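# Set bottle upright on bench, keep shelf and jars intact

## Task

Get the bottle standing upright on the bench at a spot away from the rack. When you finish, the shelf must rest flat, seated on each of its four pins, with every jar on it still upright.

## Robot and tools

Robot: two UR7e-type six-joint arms, left_arm and right_arm, each carrying a Robotiq 2F-85 two-finger gripper and a wrist camera. The left base sits near (+0.040, +0.390, 0) m and the right near (-0.038, -0.439, 0) m, both facing roughly +x. A camera stand is behind the arms.

Frames: the scene frame has its origin at table-top height, halfway between the nominal bases. +z is up, +x points out over the table, and left_arm is on the +y side. Image left/right does not match arm names. Reported positions, velocities and Hand targets use this frame. Movement offsets instead use each gripper's own axes: fingers point along its +z, they open and close along its y, and a camera block sticks out about 10 cm toward its +x. end_effector_position is the spot between the pads when shut. Closed fingertips reach about 19 mm past it, open ones about 6 mm.

execute_actions(actions, cameras): actions is a list of actions. Each action is up to 15 rows, one per 1/30 s step; a short table repeats its last row. Every row has 18 numbers in [-1, 1], one flat list covering both arms. The first 9 are for left_arm: dx, dy, dz, rx, ry, rz, then gripper position, force_limit, speed. The next 9 are the same for right_arm. dx..rz are offsets, not poses. Each counts from that arm's Hand target as it stood when the action began, along the gripper's own axes. Every row counts from that same start, so repeating an offset in a new action moves further. Scale: 1.0 = 0.6 m for dx/dy/dz, and 180 degrees for the rotation vector rx/ry/rz. Six zeros re-request the current Hand target. The gripper numbers are absolute commands. Always resend the values you want, since a 0 counts as a command. An empty actions list returns state plus images. cameras lists names, ["all"] or [].

Gripper numbers: position +1 is fully open (85 mm), about -0.8 has the pads touching, and -1 closes until blocked. speed runs from about 20 mm/s at -1, through 85 at 0, to 150 at +1. force_limit and speed together set grip strength: a slow close at force_limit -1 gives about 30 N per pad, and at +1 about 100 N. A fast close from well open gives 120-245 N. Both default to +1. A new force_limit or speed only applies after the position changes by at least 0.01. To grip, send -1 and check that object_status reads 2. Status codes: 0 moving, 1 blocked while opening, 2 blocked while closing, 3 reached the target or fully shut. position_measured is in counts: 3 is open, 78 is 60 mm, 130 is 40 mm, 180 is 20 mm, 230 is shut.

move(target, speed, blend, stop_force, zero, blocking, cameras): moves each gripper in a straight line. target is one 18-number row in the same layout, or a list of up to 15 rows. Every row is an offset from the Hand targets at the move's start, not from the previous row. speed is top speed in m/s, 0.002 to 3.6, default 0.25; turning is capped at twice that in rad/s. You can give one value, or one per target. blend is a corner radius in m; 0 means stop at each point. stop_force (N, 3-120, shared by both arms) ends an arm's path when its wrist sensor feels that much push. It is unreliable while the gripper rotates, and light objects may tip without being felt. zero (default true) re-zeros the sensor first. blocking=false returns after 0.5 s and cannot be combined with stop_force. A move lasts 0.5 s to 10 s and does not avoid obstacles. Its result adds a move: line ending in done, off_target, moving, held or fault. limits=paced means the pose was clipped; limits=held means a check withheld steps. Avoid paths near an arm's own base.

wait(seconds 0-10) lets time pass with commands held. stop brakes a running move. zoom_image(camera, region=[x0,y0,x1,y1] in pixels, at most 504x504) enlarges the newest image. Cameras: cam_head_left, cam_head_right, cam_high, cam_low, cam_left_wrist, cam_right_wrist, all 672x504. zero_wrist_force(arm) tares that arm's sensor. read_manual gives licence text only. finished_scene(scene 1-2) ends the scene for good, so call it only once the goal holds with the robot let go.

Results: the pose, quaternion (wxyz), velocities and Hand target, which is the last commanded pose after clipping. Tool commands; joint positions and torques; and Wrist force/torque in the gripper's own axes, plus the peak since the last reading. Execute calls also list step readings. A gripper often stops short of its Hand target. Resend zeros or the missing distance.

Limits and hazards: each control step clips commanded orientation to within 32 degrees of the measured one. A joint torque limit (wrists about 18 N m), or roughly 150 N of outside force, triggers a 10 s fault stop. Motors that stay hot warn at 70 °C and lock the arm at 85 °C. Arms are stiff, so aiming even slightly past a firm contact can fault; approach slowly. Never let the arms or fingers press on each other. Avoid dropping or slamming items, hitting fixed things, or squeezing hard on something still supported. Anything left off the table fails the task.

Each tool is called as a command line: name --argument value for each argument, lists and objects as JSON in quotes; but a table of rows of numbers goes row by row, as --pt "numbers of a row", without its own name.

## Session

execute_actions --actions '[]'

Scene clock: 0.00 s.
left_arm: end_effector_position=(+0.2556, +0.0240, +0.3240) position_measured=3 object_status=3 end_effector_quat_wxyz=(+0.256, +0.843, -0.376, +0.288) | right_arm: end_effector_position=(+0.1832, -0.3592, +0.2737) position_measured=3 object_status=3 end_effector_quat_wxyz=(-0.526, +0.061, +0.678, -0.510)
Joint positions: left_arm=[-1.544 -2.214 2.383 -2.492 -1.298 2.555] | right_arm=[3.972 -1.911 -1.792 -2.654 1.69 0.851]
Joint velocities: within noise
Joint torques (N m): no reading
Wrist force (N): no reading
Wrist torque (N m): no reading
Wrist force, peak (N): no reading
Hand target: left_arm +0.2556, +0.0240, +0.3240; +0.256, +0.843, -0.376, +0.288 | right_arm +0.1832, -0.3592, +0.2737; -0.526, +0.061, +0.678, -0.510
Tool commands: left_gripper/position=+1.0 left_gripper/force_limit=+1.0 left_gripper/speed=+1.0 right_gripper/position=+1.0 right_gripper/force_limit=+1.0 right_gripper/speed=+1.0

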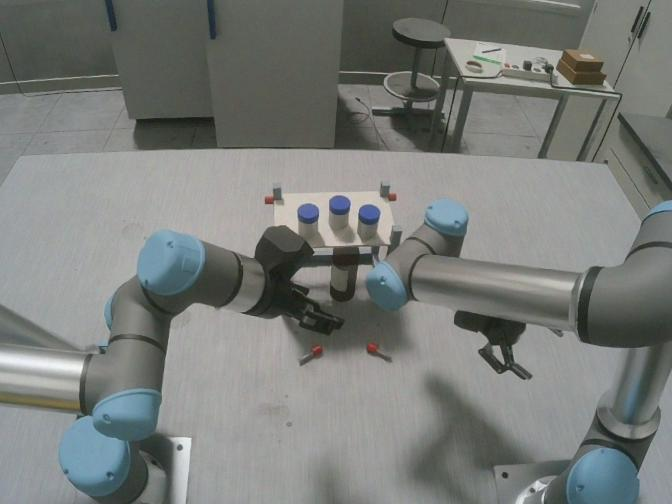

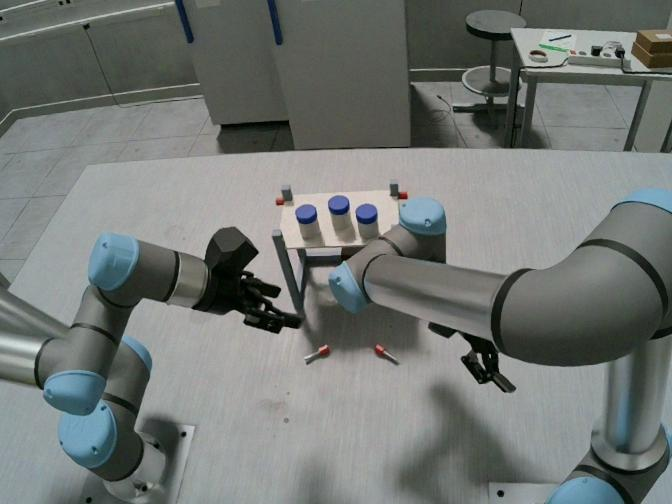

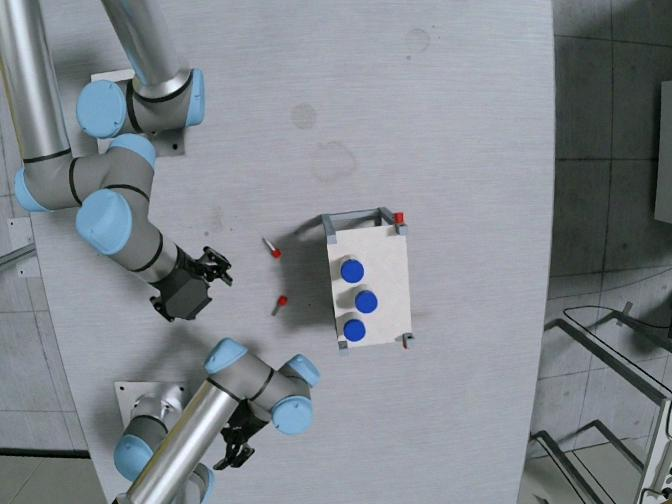

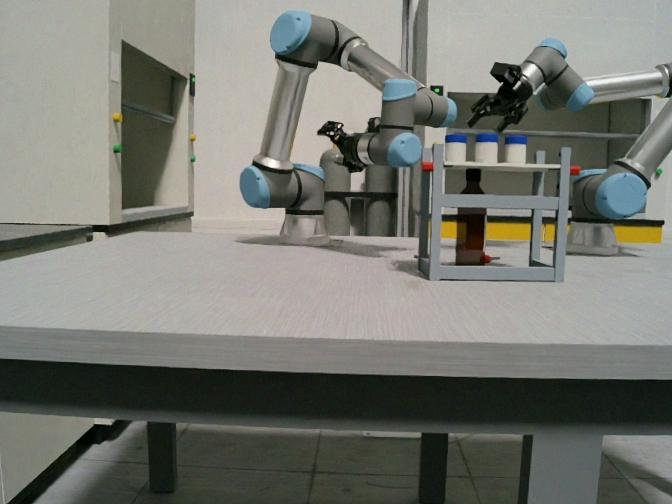

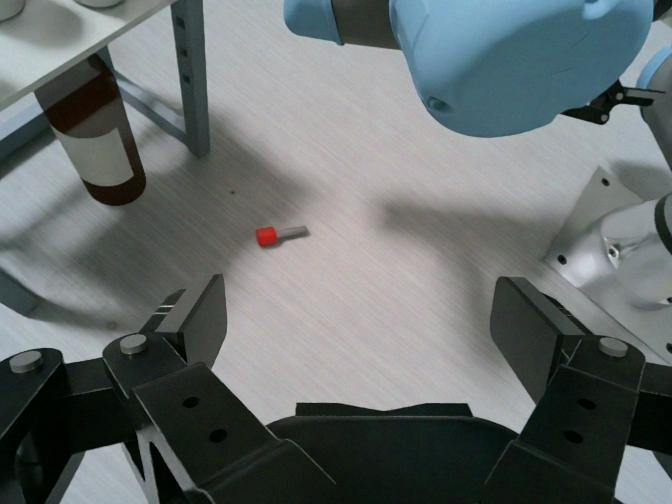

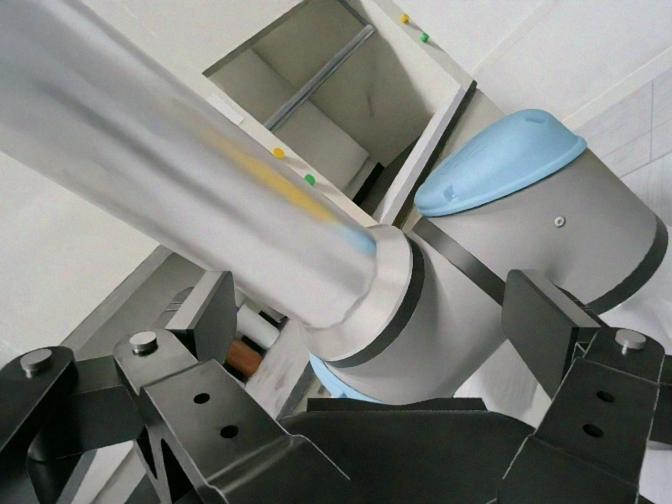

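zoom_image --camera "cam_head_left" --region '[230, 160, 450, 370]'

zoom_image --camera "cam_head_right" --region '[240, 160, 460, 370]'

zoom_image --camera "cam_high" --region '[230, 180, 440, 370]'

zoom_image --camera "cam_low" --region '[400, 110, 600, 290]'

zoom_image --camera "cam_left_wrist" --region '[0, 0, 340, 340]'

Scaled by 2.291 from the camera's 672x504 image, which has a finer 960x720 frame.

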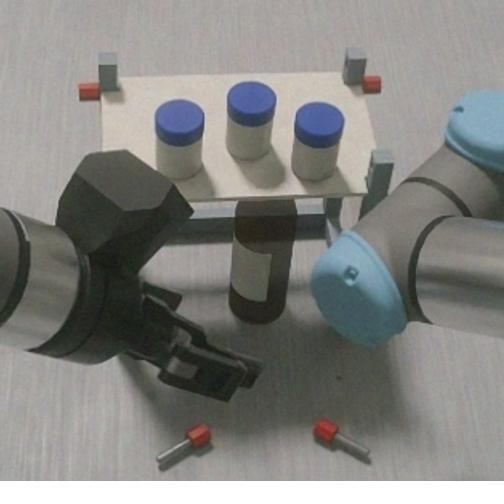

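Scaled by 2.291 from the camera's 672x504 image, which has a finer 960x720 frame.

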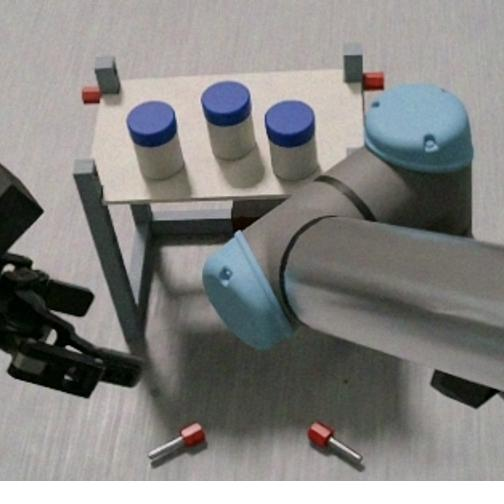

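Scaled by 2.400 from the camera's 672x504 image, which has a finer 960x720 frame.

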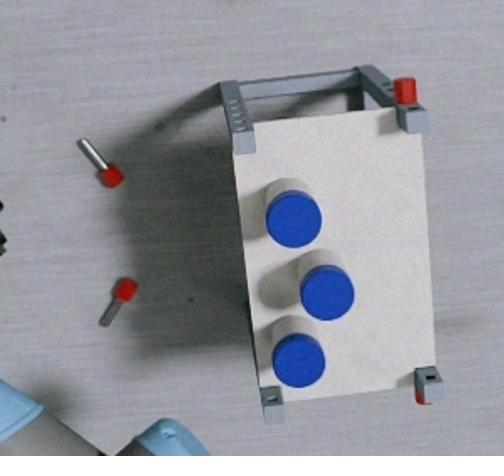

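Scaled by 2.520 from the camera's 672x504 image, which has a finer 960x720 frame.

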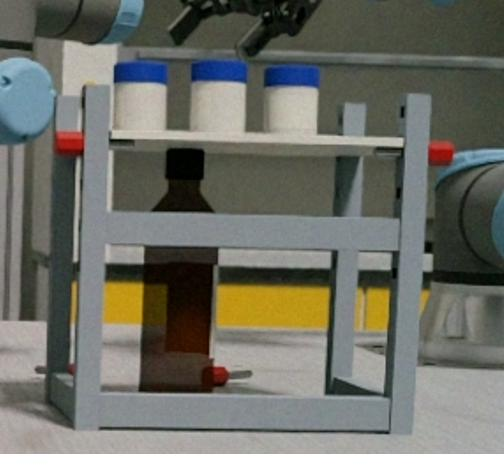

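Scaled by 1.482 from the camera's 672x504 image, which has a finer 960x720 frame.

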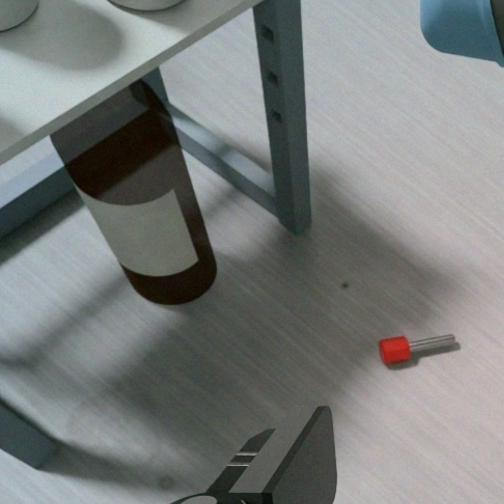

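move --target '[0,0,0,0,0,0,1,1,1,-0.0573,-0.163,-0.1235,0.1613,-0.6432,-0.5938,1,1,1]' --speed 0.5 --cameras '["cam_head_left","cam_high"]'

Scene clock: 7.20 s.
left_arm: end_effector_position=(+0.2556, +0.0240, +0.3240) position_measured=3 object_status=3 end_effector_quat_wxyz=(+0.256, +0.843, -0.376, +0.288) | right_arm: end_effector_position=(+0.3001, -0.3802, +0.3198) position_measured=3 object_status=3 end_effector_quat_wxyz=(-0.046, +0.892, -0.440, -0.093) end_effector_velocity=(+0.000, +0.000, +0.000) end_effector_angular_velocity=(+0.003, -0.001, +0.005)
Joint positions: left_arm=[-1.544 -2.214 2.383 -2.492 -1.298 2.555] | right_arm=[3.586 -1.223 -1.883 -1.658 1.773 -1.817]
Joint velocities: left_arm=[within noise] | right_arm=[-0.002 0 0 0.001 0.002 -0.007]
Joint torques (N m): left_arm=[-1.38 1.74 -23.66 -3.43 0.54 0.18] | right_arm=[-5.55 7.35 16.67 5.35 1.46 -2.15]
Wrist force (N): left_arm=[0.3 0.0 0.2] | right_arm=[-1.1 0.7 -4.5]
Wrist torque (N m): left_arm=[0.00 -0.04 0.00] | right_arm=[0.15 -0.07 0.04]
Wrist force, peak (N): left_arm=[0.4 0.2 0.1] | right_arm=[-1.5 1.9 -4.5]
Hand target: left_arm +0.2556, +0.0240, +0.3240; +0.256, +0.843, -0.376, +0.288 | right_arm +0.3001, -0.3801, +0.3197; -0.046, +0.892, -0.440, -0.094
Off the commanded pose: left_arm 0.000 m, 0 deg | right_arm 0.000 m, 0 deg.
move: done
Images, in order (width x height): cam_head_left 672x504, cam_high 672x504.

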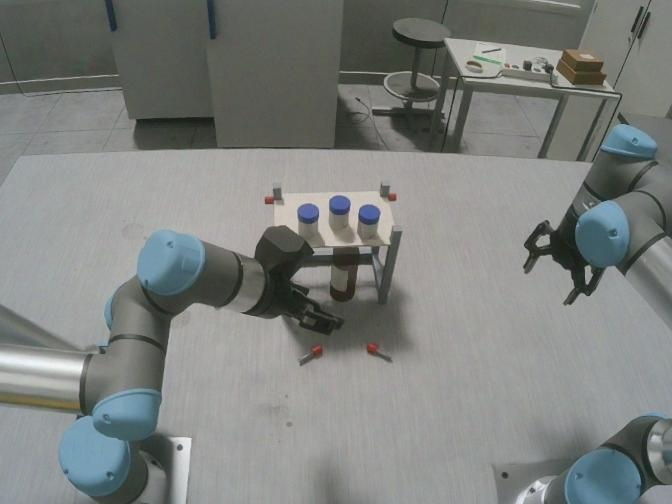

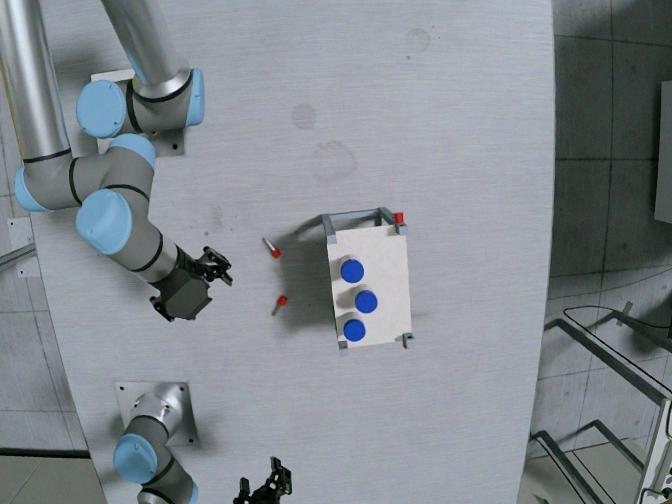

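move --target '[-0.0377,-0.0848,0.4217,0.2708,-0.0994,-0.5464,1,1,1,0,0,0,0,0,0,1,1,1]' --speed 0.4 --cameras '["all"]'

Scene clock: 10.90 s.
left_arm: end_effector_position=(+0.3569, -0.0991, +0.1198) position_measured=3 object_status=3 end_effector_quat_wxyz=(+0.000, +0.881, +0.472, +0.000) | right_arm: end_effector_position=(+0.3001, -0.3801, +0.3197) position_measured=3 object_status=3 end_effector_quat_wxyz=(-0.046, +0.892, -0.440, -0.094)
Joint positions: left_arm=[-1.236 -1.271 1.781 -2.081 -1.571 0.931] | right_arm=[3.586 -1.223 -1.883 -1.658 1.774 -1.818]
Joint torques (N m): left_arm=[-2.91 -26.79 -23.68 -5.22 -1.18 -1] | right_arm=[-6.29 4.4 16.83 5.22 1.36 -1.88]
Wrist force (N): left_arm=[-3.2 -1.3 -1.3] | right_arm=[-1.2 0.6 -4.1]
Wrist torque (N m): left_arm=[-0.40 0.71 0.35] | right_arm=[0.12 -0.06 0.03]
Wrist force, peak (N): left_arm=[-3.5 -0.9 -1.3] | right_arm=[-0.9 0.6 -4.8]
Hand target: left_arm +0.3569, -0.0991, +0.1198; +0.000, +0.881, +0.472, +0.000 | right_arm +0.3001, -0.3801, +0.3197; -0.046, +0.892, -0.440, -0.094
Off the commanded pose: left_arm 0.000 m, 0 deg | right_arm 0.000 m, 0 deg.
move: done
camera_calibration:
cam_left_wrist: T_world_to_cam=[[0.842249, -0.538737, 0.0194661, -0.354891], [-0.510593, -0.785625, 0.34941, 0.0797041], [-0.172947, -0.30423, -0.936768, 0.27129], [0, 0, 0, 1]] pos_world=[0.386522, -0.0460408, 0.233194]
cam_right_wrist: T_world_to_cam=[[-0.792081, -0.610393, 0.00534007, 0.0177542], [-0.509611, 0.666065, 0.54466, 0.247137], [-0.336014, 0.428694, -0.83864, 0.662829], [0, 0, 0, 1]] pos_world=[0.362726, -0.437922, 0.421174]

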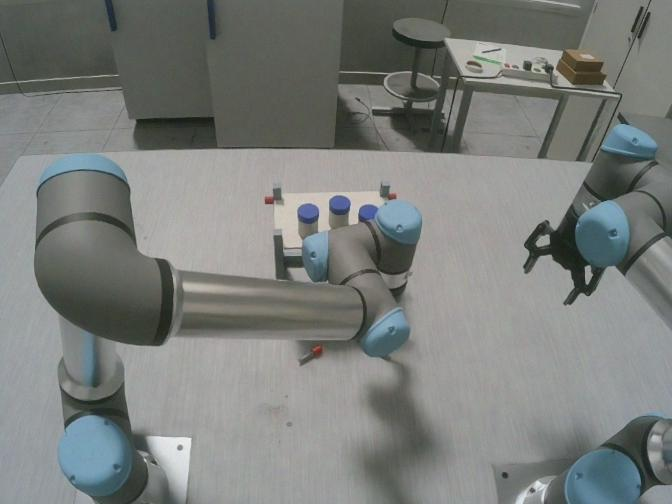

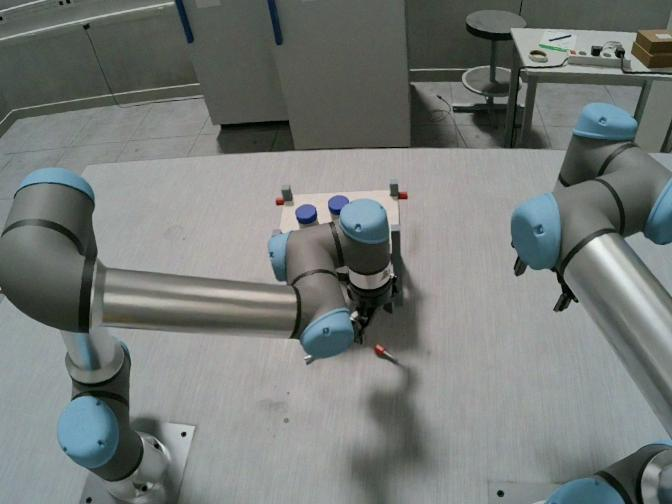

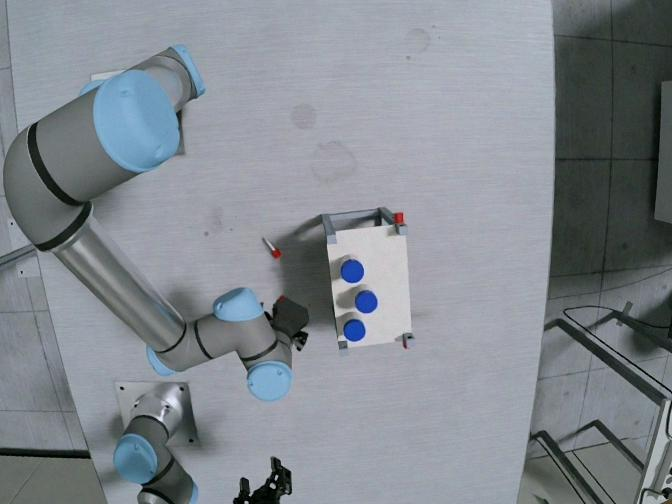

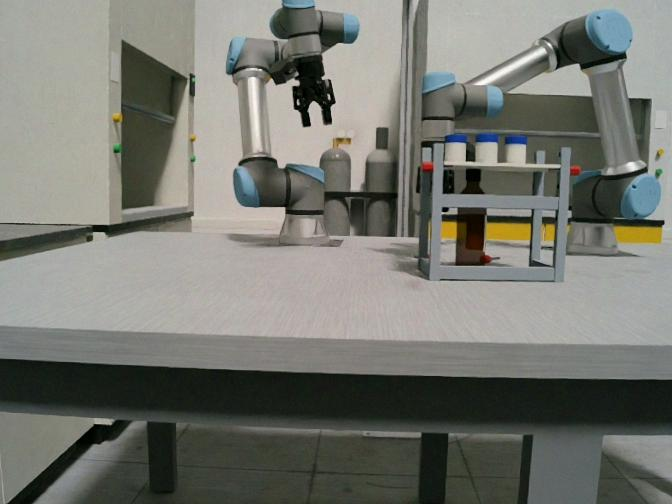

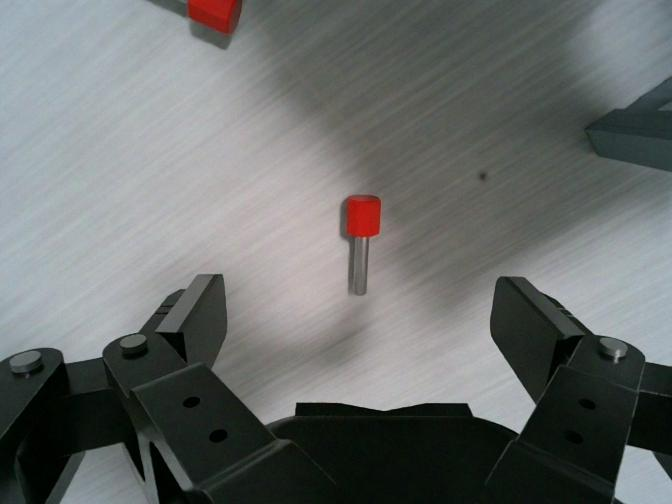

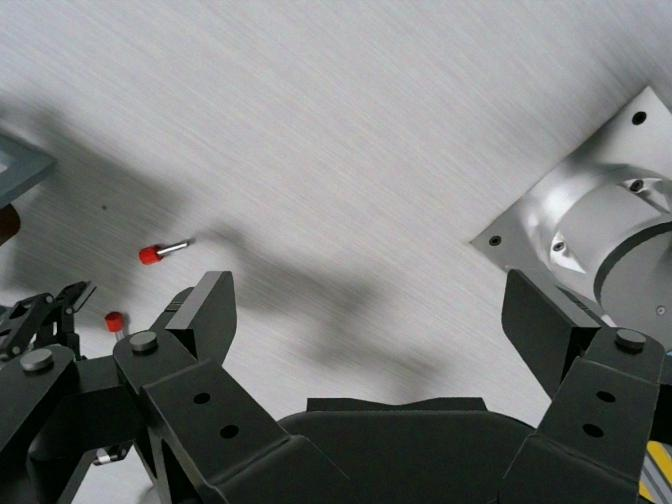

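move --target '[0,0,0.1166,0,0,0,1,1,1,0,0,0,0,0,0,1,1,1]' --cameras '["cam_left_wrist"]'

Scene clock: 12.50 s.
left_arm: end_effector_position=(+0.3568, -0.0991, +0.0499) position_measured=3 object_status=3 end_effector_quat_wxyz=(+0.000, +0.881, +0.472, +0.000) | right_arm: end_effector_position=(+0.3001, -0.3801, +0.3197) position_measured=3 object_status=3 end_effector_quat_wxyz=(-0.046, +0.892, -0.440, -0.094)
Joint positions: left_arm=[-1.236 -1.175 1.859 -2.254 -1.571 0.931] | right_arm=[3.586 -1.223 -1.883 -1.658 1.774 -1.818]
Joint torques (N m): left_arm=[1.26 -29.68 -18.7 -4.18 0.62 1.1] | right_arm=[-6.19 4.41 17.18 5.2 1.17 -1.93]
Wrist force (N): left_arm=[-3.3 -1.4 -1.4] | right_arm=[-1.2 0.6 -4.4]
Wrist torque (N m): left_arm=[-0.42 0.73 0.35] | right_arm=[0.13 -0.06 0.04]
Wrist force, peak (N): left_arm=[-3.3 -0.8 -3.4] | right_arm=[-1.2 0.5 -4.7]
Hand target: left_arm +0.3568, -0.0991, +0.0498; +0.000, +0.881, +0.472, +0.000 | right_arm +0.3001, -0.3801, +0.3197; -0.046, +0.892, -0.440, -0.094
Off the commanded pose: left_arm 0.000 m, 0 deg | right_arm 0.000 m, 0 deg.
move: done
camera_calibration:
cam_left_wrist: T_world_to_cam=[[0.842292, -0.538677, 0.0192598, -0.353426], [-0.510457, -0.785671, 0.349507, 0.104007], [-0.17314, -0.304218, -0.936736, 0.205861], [0, 0, 0, 1]] pos_world=[0.386421, -0.0460405, 0.163293]
Images, in order (width x height): cam_left_wrist 672x504.

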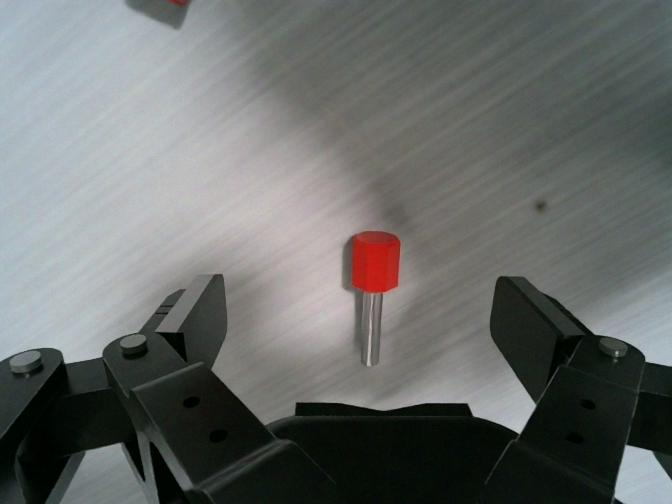

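move --pt "0 0.016 0 0 0 0 1 1 1 0 0 0 0 0 0 1 1 1" --pt "0 0.016 0.0917 0 0 0 1 1 1 0 0 0 0 0 0 1 1 1" --speed '[0.15,0.04]' --stop_force 6 --cameras '["cam_left_wrist"]'

Scene clock: 15.07 s.
left_arm: end_effector_position=(+0.3650, -0.1048, +0.0057) position_measured=3 object_status=3 end_effector_quat_wxyz=(+0.000, +0.881, +0.472, +0.000) | right_arm: end_effector_position=(+0.3001, -0.3801, +0.3197) position_measured=3 object_status=3 end_effector_quat_wxyz=(-0.046, +0.892, -0.440, -0.094)
Joint positions: left_arm=[-1.226 -1.086 1.866 -2.352 -1.571 0.941] | right_arm=[3.586 -1.223 -1.883 -1.658 1.774 -1.818]
Joint torques (N m): left_arm=[-1.92 -36.45 -15.21 -3.06 -0.03 -0.05] | right_arm=[-6.28 3.94 16.45 5.14 1.03 -1.61]
Wrist force (N): left_arm=[-3.0 -1.8 -3.5] | right_arm=[-1.1 0.6 -4.3]
Wrist torque (N m): left_arm=[-0.56 0.73 0.27] | right_arm=[0.13 -0.07 0.03]
Wrist force, peak (N): left_arm=[10.1 -11.2 -76.1] | right_arm=[-1.4 0.5 -4.8]
Hand target: left_arm +0.3650, -0.1048, +0.0057; +0.000, +0.881, +0.472, +0.000 (not the last commanded pose) | right_arm +0.3001, -0.3801, +0.3197; -0.046, +0.892, -0.440, -0.094
Tool commands: left_gripper/position=+1.0 left_gripper/force_limit=+1.0 left_gripper/speed=+1.0 right_gripper/position=+1.0 right_gripper/force_limit=+1.0 right_gripper/speed=+1.0
Off the commanded pose: left_arm 0.011 m, 0 deg | right_arm 0.000 m, 0 deg.
FORCE FAULT: contact force on the left arm reached its limit, and that arm stopped. The contact can be on any part of that arm, not only on its tool. That arm's remaining commands of this call were not run. That arm is still stopped at the end of this call. That arm stays stopped for about 9 more seconds. Until then a move that you send moves the other arm only, and its call returns only when the move has ended. Once the stop has ended, the next robot result says so. If the stop ends while you think or write, that arm runs what you send next, counted from a new Hand target: where the arm stands when the stop ends. While its stop runs, that arm takes no new command, but its gripper still runs the gripper command that each later call begins with. Until it ends, the stop uses up actions while you think or wait. An arm that is not stopped still takes commands.
move: fault (left_arm; stop_force had ended the path); path passed 1 of 2 targets
camera_calibration:
cam_left_wrist: T_world_to_cam=[[0.842303, -0.538618, 0.0203837, -0.362636], [-0.510607, -0.785244, 0.350246, 0.11923], [-0.172643, -0.305421, -0.936436, 0.163885], [0, 0, 0, 1]] pos_world=[0.394623, -0.0516434, 0.1191]
Images, in order (width x height): cam_left_wrist 672x504.

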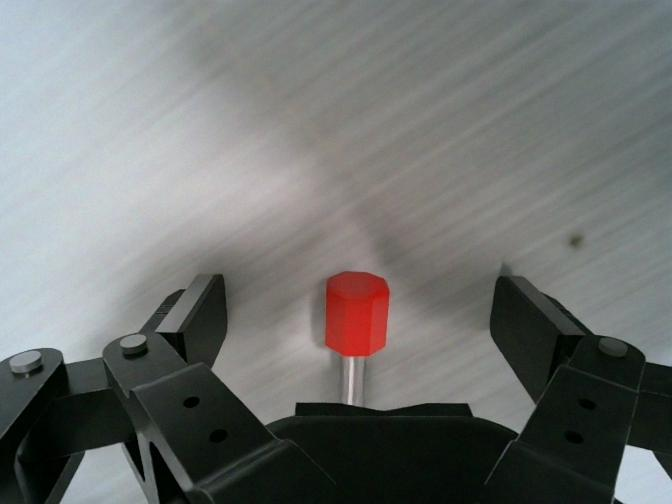

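wait --seconds 9

move --pt "0.0025 0 -0.0243 0 0 0 1 -0.5 -0.5 0 0 0 0 0 0 1 1 1" --pt "0.0025 0 -0.0243 0 0 0 -1 -0.5 -0.5 0 0 0 0 0 0 1 1 1" --speed 0.1 --cameras '["cam_left_wrist"]'

Scene clock: 24.83 s.
left_arm: end_effector_position=(+0.3650, -0.1048, +0.0057) position_measured=3 object_status=3 end_effector_quat_wxyz=(+0.000, +0.881, +0.472, +0.000) | right_arm: end_effector_position=(+0.3001, -0.3801, +0.3197) position_measured=3 object_status=3 end_effector_quat_wxyz=(-0.046, +0.892, -0.440, -0.094)
Joint positions: left_arm=[-1.226 -1.086 1.866 -2.352 -1.571 0.941] | right_arm=[3.586 -1.223 -1.883 -1.658 1.774 -1.818]
Joint torques (N m): left_arm=[-2.18 -36.94 -15.88 -2.93 0.09 -0.1] | right_arm=[-6.01 5 17.1 5.18 0.38 -1.04]
Wrist force (N): left_arm=[-2.8 -1.6 -3.6] | right_arm=[-1.4 0.4 -4.1]
Wrist torque (N m): left_arm=[-0.54 0.69 0.26] | right_arm=[0.10 -0.03 0.04]
Wrist force, peak (N): left_arm=[-3.0 -1.8 -3.9] | right_arm=[-1.2 0.3 -4.8]
Hand target: left_arm +0.3650, -0.1048, +0.0057; +0.000, +0.881, +0.472, +0.000 (not the last commanded pose) | right_arm +0.3001, -0.3801, +0.3197; -0.046, +0.892, -0.440, -0.094
Tool commands: left_gripper/position=+1.0 left_gripper/force_limit=+1.0 left_gripper/speed=+1.0 right_gripper/position=+1.0 right_gripper/force_limit=+1.0 right_gripper/speed=+1.0
Off the commanded pose: left_arm 0.011 m, 0 deg | right_arm 0.000 m, 0 deg.
FORCE FAULT, CONTINUED: the left arm's stop, for the force fault that an earlier result reported, is over. The rest of the stop counts as 19 of the actions that you can send in this scene. That arm's target is now where it stood when the stop ended, not its last command. That arm accepts commands again.
wait: 9.00 s; at rest from the start

Scene clock: 27.13 s.
left_arm: end_effector_position=(+0.3658, -0.1036, +0.0203) position_measured=188 object_status=2 end_effector_quat_wxyz=(+0.000, +0.881, +0.472, +0.000) | right_arm: end_effector_position=(+0.3001, -0.3801, +0.3197) position_measured=3 object_status=3 end_effector_quat_wxyz=(-0.046, +0.892, -0.440, -0.094)
Joint positions: left_arm=[-1.224 -1.112 1.858 -2.318 -1.571 0.943] | right_arm=[3.586 -1.223 -1.883 -1.658 1.774 -1.818]
Joint torques (N m): left_arm=[-7.17 -31.22 -10.42 -4.72 -0.18 -0.61] | right_arm=[-6.41 4.05 18.24 5.11 0.37 -1.06]
Wrist force (N): left_arm=[0.2 -5.7 -12.8] | right_arm=[-0.8 0.4 -4.4]
Wrist torque (N m): left_arm=[-0.32 0.70 0.19] | right_arm=[0.09 -0.11 0.03]
Wrist force, peak (N): left_arm=[0.3 -5.7 -12.9] | right_arm=[-1.1 0.7 -4.7]
Hand target: left_arm +0.3658, -0.1036, +0.0203; +0.000, +0.881, +0.472, +0.000 | right_arm +0.3001, -0.3801, +0.3197; -0.046, +0.892, -0.440, -0.094
Off the commanded pose: left_arm 0.000 m, 0 deg | right_arm 0.000 m, 0 deg.
move: done
camera_calibration:
cam_left_wrist: T_world_to_cam=[[0.842274, -0.538659, 0.0204919, -0.362913], [-0.510687, -0.785214, 0.350197, 0.115585], [-0.172546, -0.305427, -0.936452, 0.178056], [0, 0, 0, 1]] pos_world=[0.395423, -0.0503436, 0.1337]
Images, in order (width x height): cam_left_wrist 672x504.

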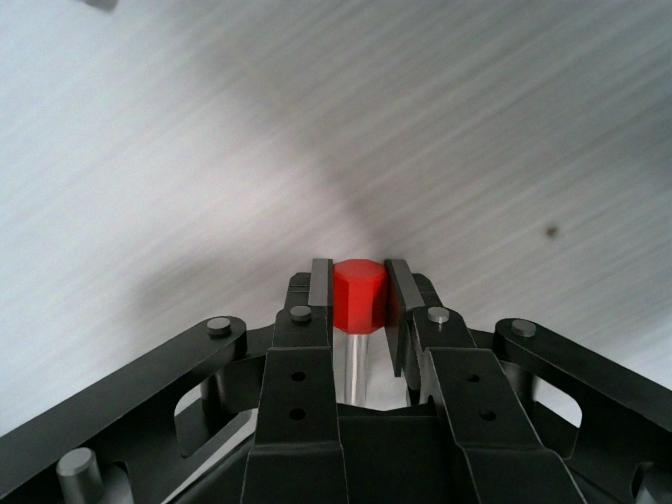

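move --pt "-0.018 -0.028 -0.433 0 0 0 -1 -0.5 -0.5 0 0 0 0 0 0 1 1 1" --pt "0.412 -0.265 -0.45 0 0 -0.2106 -1 -0.5 -0.5 0 0 0 0 0 0 1 1 1" --pt "0.518 -0.106 -0.417 0 0 -0.2106 -1 -0.5 -0.5 0 0 0 0 0 0 1 1 1" --speed 0.3 --blend '[0.03,0.03,0]' --cameras '["all"]'

Scene clock: 30.63 s.
left_arm: end_effector_position=(+0.4847, +0.1907, +0.2702) position_measured=188 object_status=2 end_effector_quat_wxyz=(+0.000, +0.680, +0.733, +0.000) | right_arm: end_effector_position=(+0.3001, -0.3801, +0.3197) position_measured=3 object_status=3 end_effector_quat_wxyz=(-0.046, +0.892, -0.440, -0.094)
Joint positions: left_arm=[-0.707 -1.615 1.768 -1.725 -1.572 0.798] | right_arm=[3.586 -1.223 -1.883 -1.658 1.774 -1.818]
Joint torques (N m): left_arm=[5.86 -15.04 -30.04 -2.86 0.82 1.2] | right_arm=[-5.58 4.87 18.1 5.37 0.26 -0.68]
Wrist force (N): left_arm=[-3.2 -0.9 0.5] | right_arm=[-0.8 0.7 -4.5]
Wrist torque (N m): left_arm=[-0.33 0.71 0.18] | right_arm=[0.14 -0.11 0.03]
Wrist force, peak (N): left_arm=[0.2 -5.9 -12.8] | right_arm=[-1.3 0.5 -4.7]
Hand target: left_arm +0.4849, +0.1907, +0.2702; +0.000, +0.680, +0.733, +0.000 | right_arm +0.3001, -0.3801, +0.3197; -0.046, +0.892, -0.440, -0.094
Off the commanded pose: left_arm 0.000 m, 0 deg | right_arm 0.000 m, 0 deg.
move: done
camera_calibration:
cam_left_wrist: T_world_to_cam=[[0.995512, 0.0925723, 0.0196351, -0.504162], [0.0798621, -0.933164, 0.350467, 0.0617766], [0.0507663, -0.347326, -0.936369, 0.422107], [0, 0, 0, 1]] pos_world=[0.475537, 0.250928, 0.383497]
cam_right_wrist: T_world_to_cam=[[-0.792081, -0.610393, 0.00534007, 0.0177542], [-0.509611, 0.666065, 0.54466, 0.247137], [-0.336014, 0.428694, -0.83864, 0.662829], [0, 0, 0, 1]] pos_world=[0.362726, -0.437922, 0.421174]

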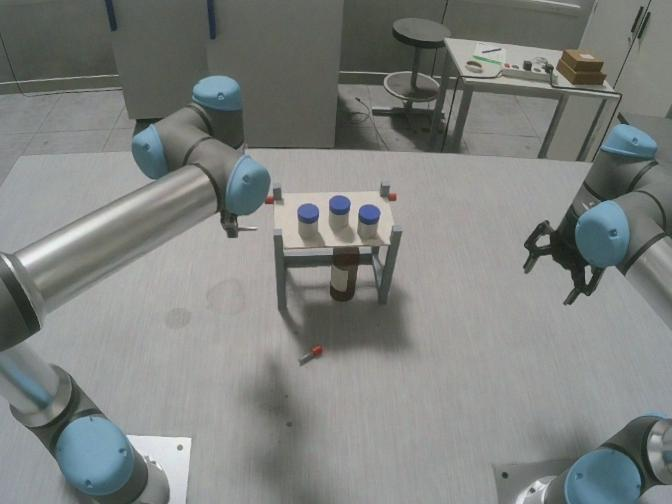

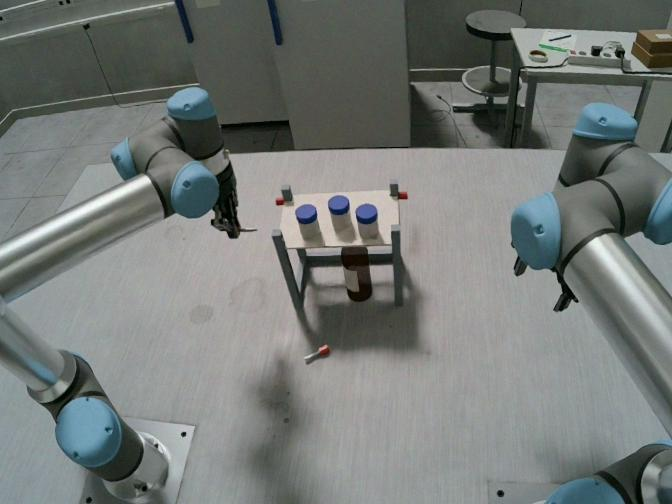

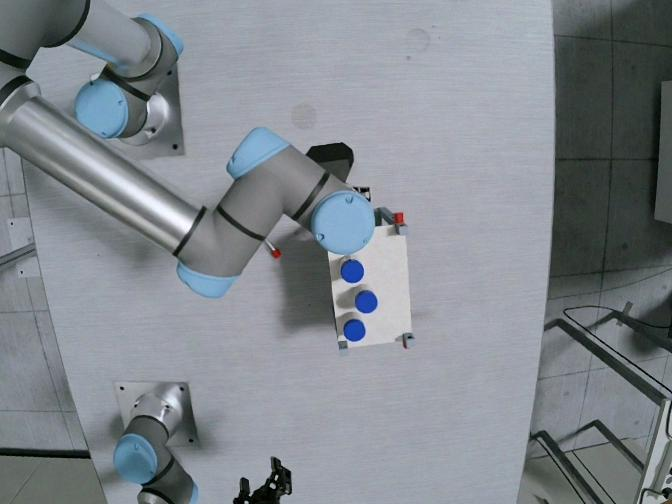

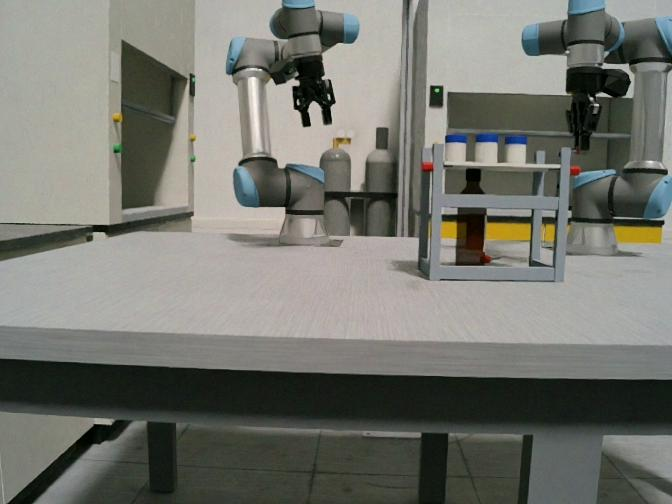

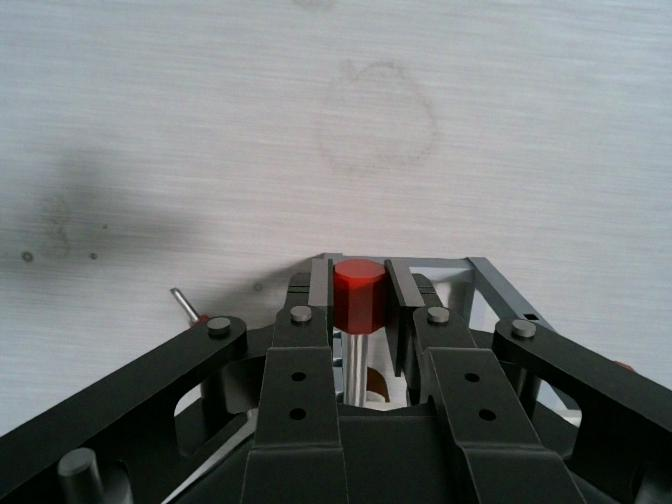

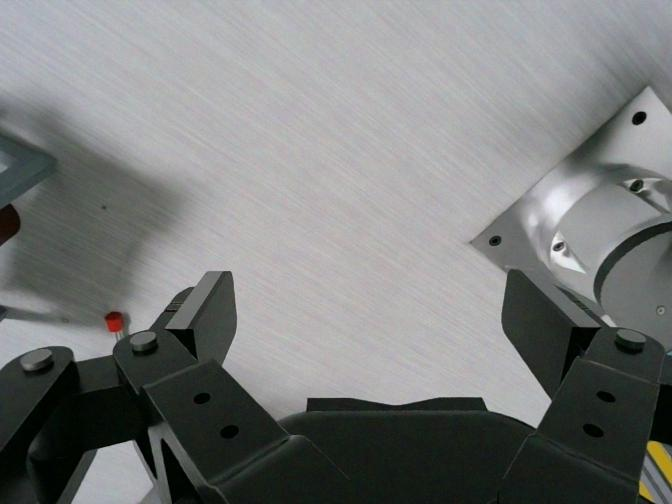

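Zoom at several.

zoom_image --camera "cam_low" --region '[410, 80, 620, 290]'

zoom_image --camera "cam_head_left" --region '[215, 170, 415, 320]'

zoom_image --camera "cam_head_right" --region '[215, 170, 415, 320]'

zoom_image --camera "cam_left_wrist" --region '[260, 220, 600, 420]'

Scaled by 2.400 from the camera's 672x504 image, which has a finer 960x720 frame.

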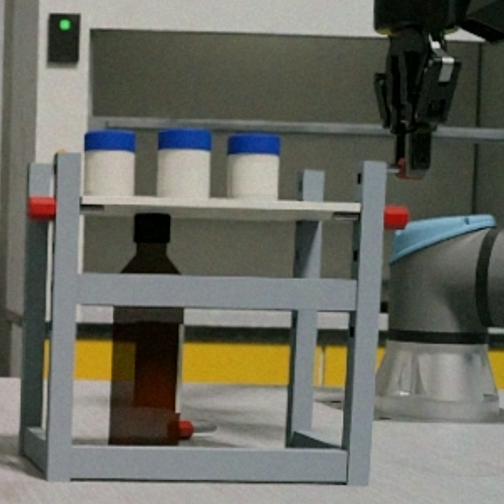

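Scaled by 2.520 from the camera's 672x504 image, which has a finer 960x720 frame.

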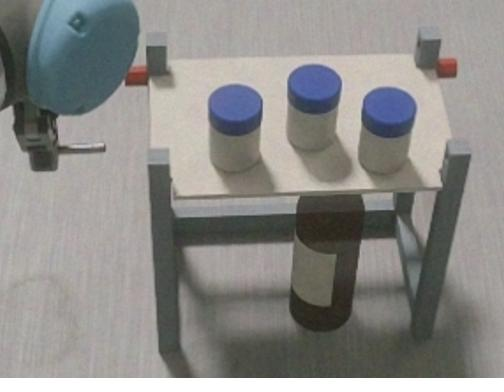

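Scaled by 2.520 from the camera's 672x504 image, which has a finer 960x720 frame.

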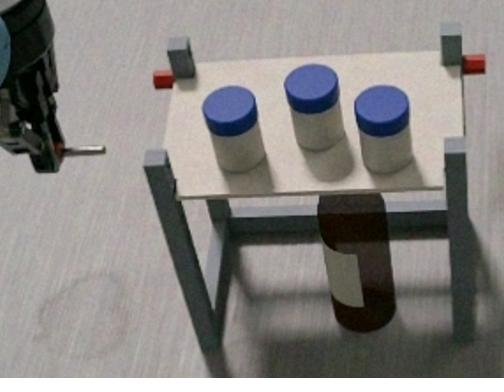

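Scaled by 1.482 from the camera's 672x504 image, which has a finer 960x720 frame.

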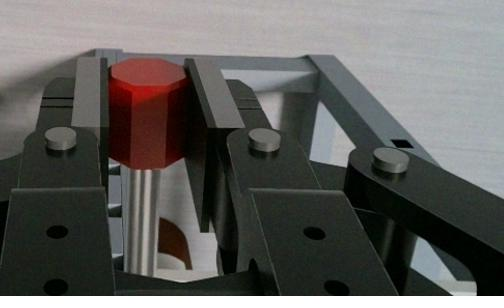

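move --target '[-0.023,0,0.095,0,-0.25,0,-1,-0.5,-0.5,0,0,0,0,0,0,1,1,1]' --speed 0.4 --cameras '["cam_left_wrist"]'

zoom_image --camera "cam_left_wrist" --region '[150, 0, 570, 315]'

Scene clock: 32.97 s.
left_arm: end_effector_position=(+0.4859, +0.1769, +0.2133) position_measured=188 object_status=2 end_effector_quat_wxyz=(+0.281, +0.628, +0.677, -0.261) end_effector_velocity=(+0.000, +0.000, +0.000) end_effector_angular_velocity=(-0.004, -0.003, -0.001) | right_arm: end_effector_position=(+0.3001, -0.3801, +0.3197) position_measured=3 object_status=3 end_effector_quat_wxyz=(-0.046, +0.892, -0.440, -0.094)
Joint positions: left_arm=[-0.395 -1.557 2.193 -2.627 -2.257 0.958] | right_arm=[3.586 -1.223 -1.883 -1.658 1.774 -1.818]
Joint velocities: left_arm=[0.001 0.002 0.001 -0.006 -0.003 0] | right_arm=[within noise]
Joint torques (N m): left_arm=[2.38 -13.88 -15.45 -6.16 -3.34 0.82] | right_arm=[-5.82 4.05 18.05 5.1 -0.05 -0.59]
Wrist force (N): left_arm=[-5.2 -0.6 2.0] | right_arm=[-1.1 0.3 -4.1]
Wrist torque (N m): left_arm=[-0.24 1.28 0.43] | right_arm=[0.07 -0.07 0.04]
Wrist force, peak (N): left_arm=[-5.5 -0.9 1.7] | right_arm=[-1.5 0.6 -4.5]
Hand target: left_arm +0.4859, +0.1769, +0.2132; +0.281, +0.628, +0.677, -0.261 | right_arm +0.3001, -0.3801, +0.3197; -0.046, +0.892, -0.440, -0.094
Off the commanded pose: left_arm 0.000 m, 0 deg | right_arm 0.000 m, 0 deg.
move: done
camera_calibration:
cam_left_wrist: T_world_to_cam=[[0.994867, 0.101179, 0.00143318, -0.500255], [0.0406546, -0.412635, 0.909989, -0.123661], [0.0926633, -0.90526, -0.414631, 0.33104], [0, 0, 0, 1]] pos_world=[0.47204, 0.299266, 0.250507]
Images, in order (width x height): cam_left_wrist 672x504.

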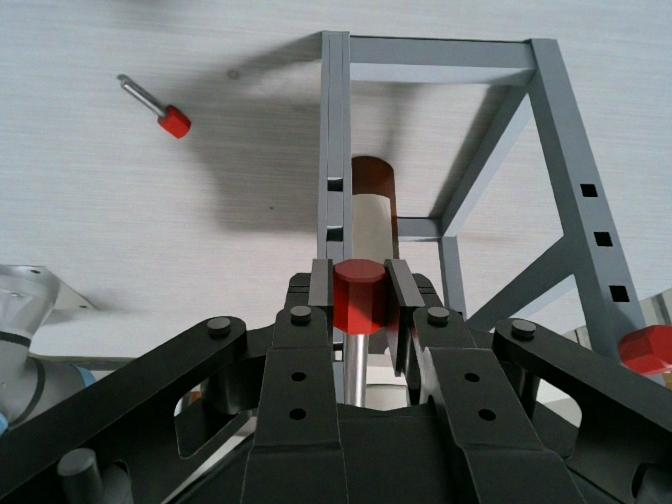

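Scaled by 1.200 from the camera's 672x504 image, which has a finer 960x720 frame.

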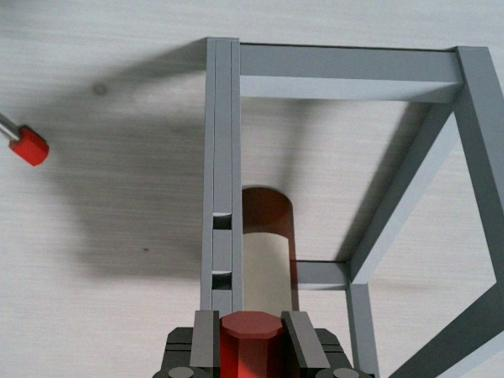

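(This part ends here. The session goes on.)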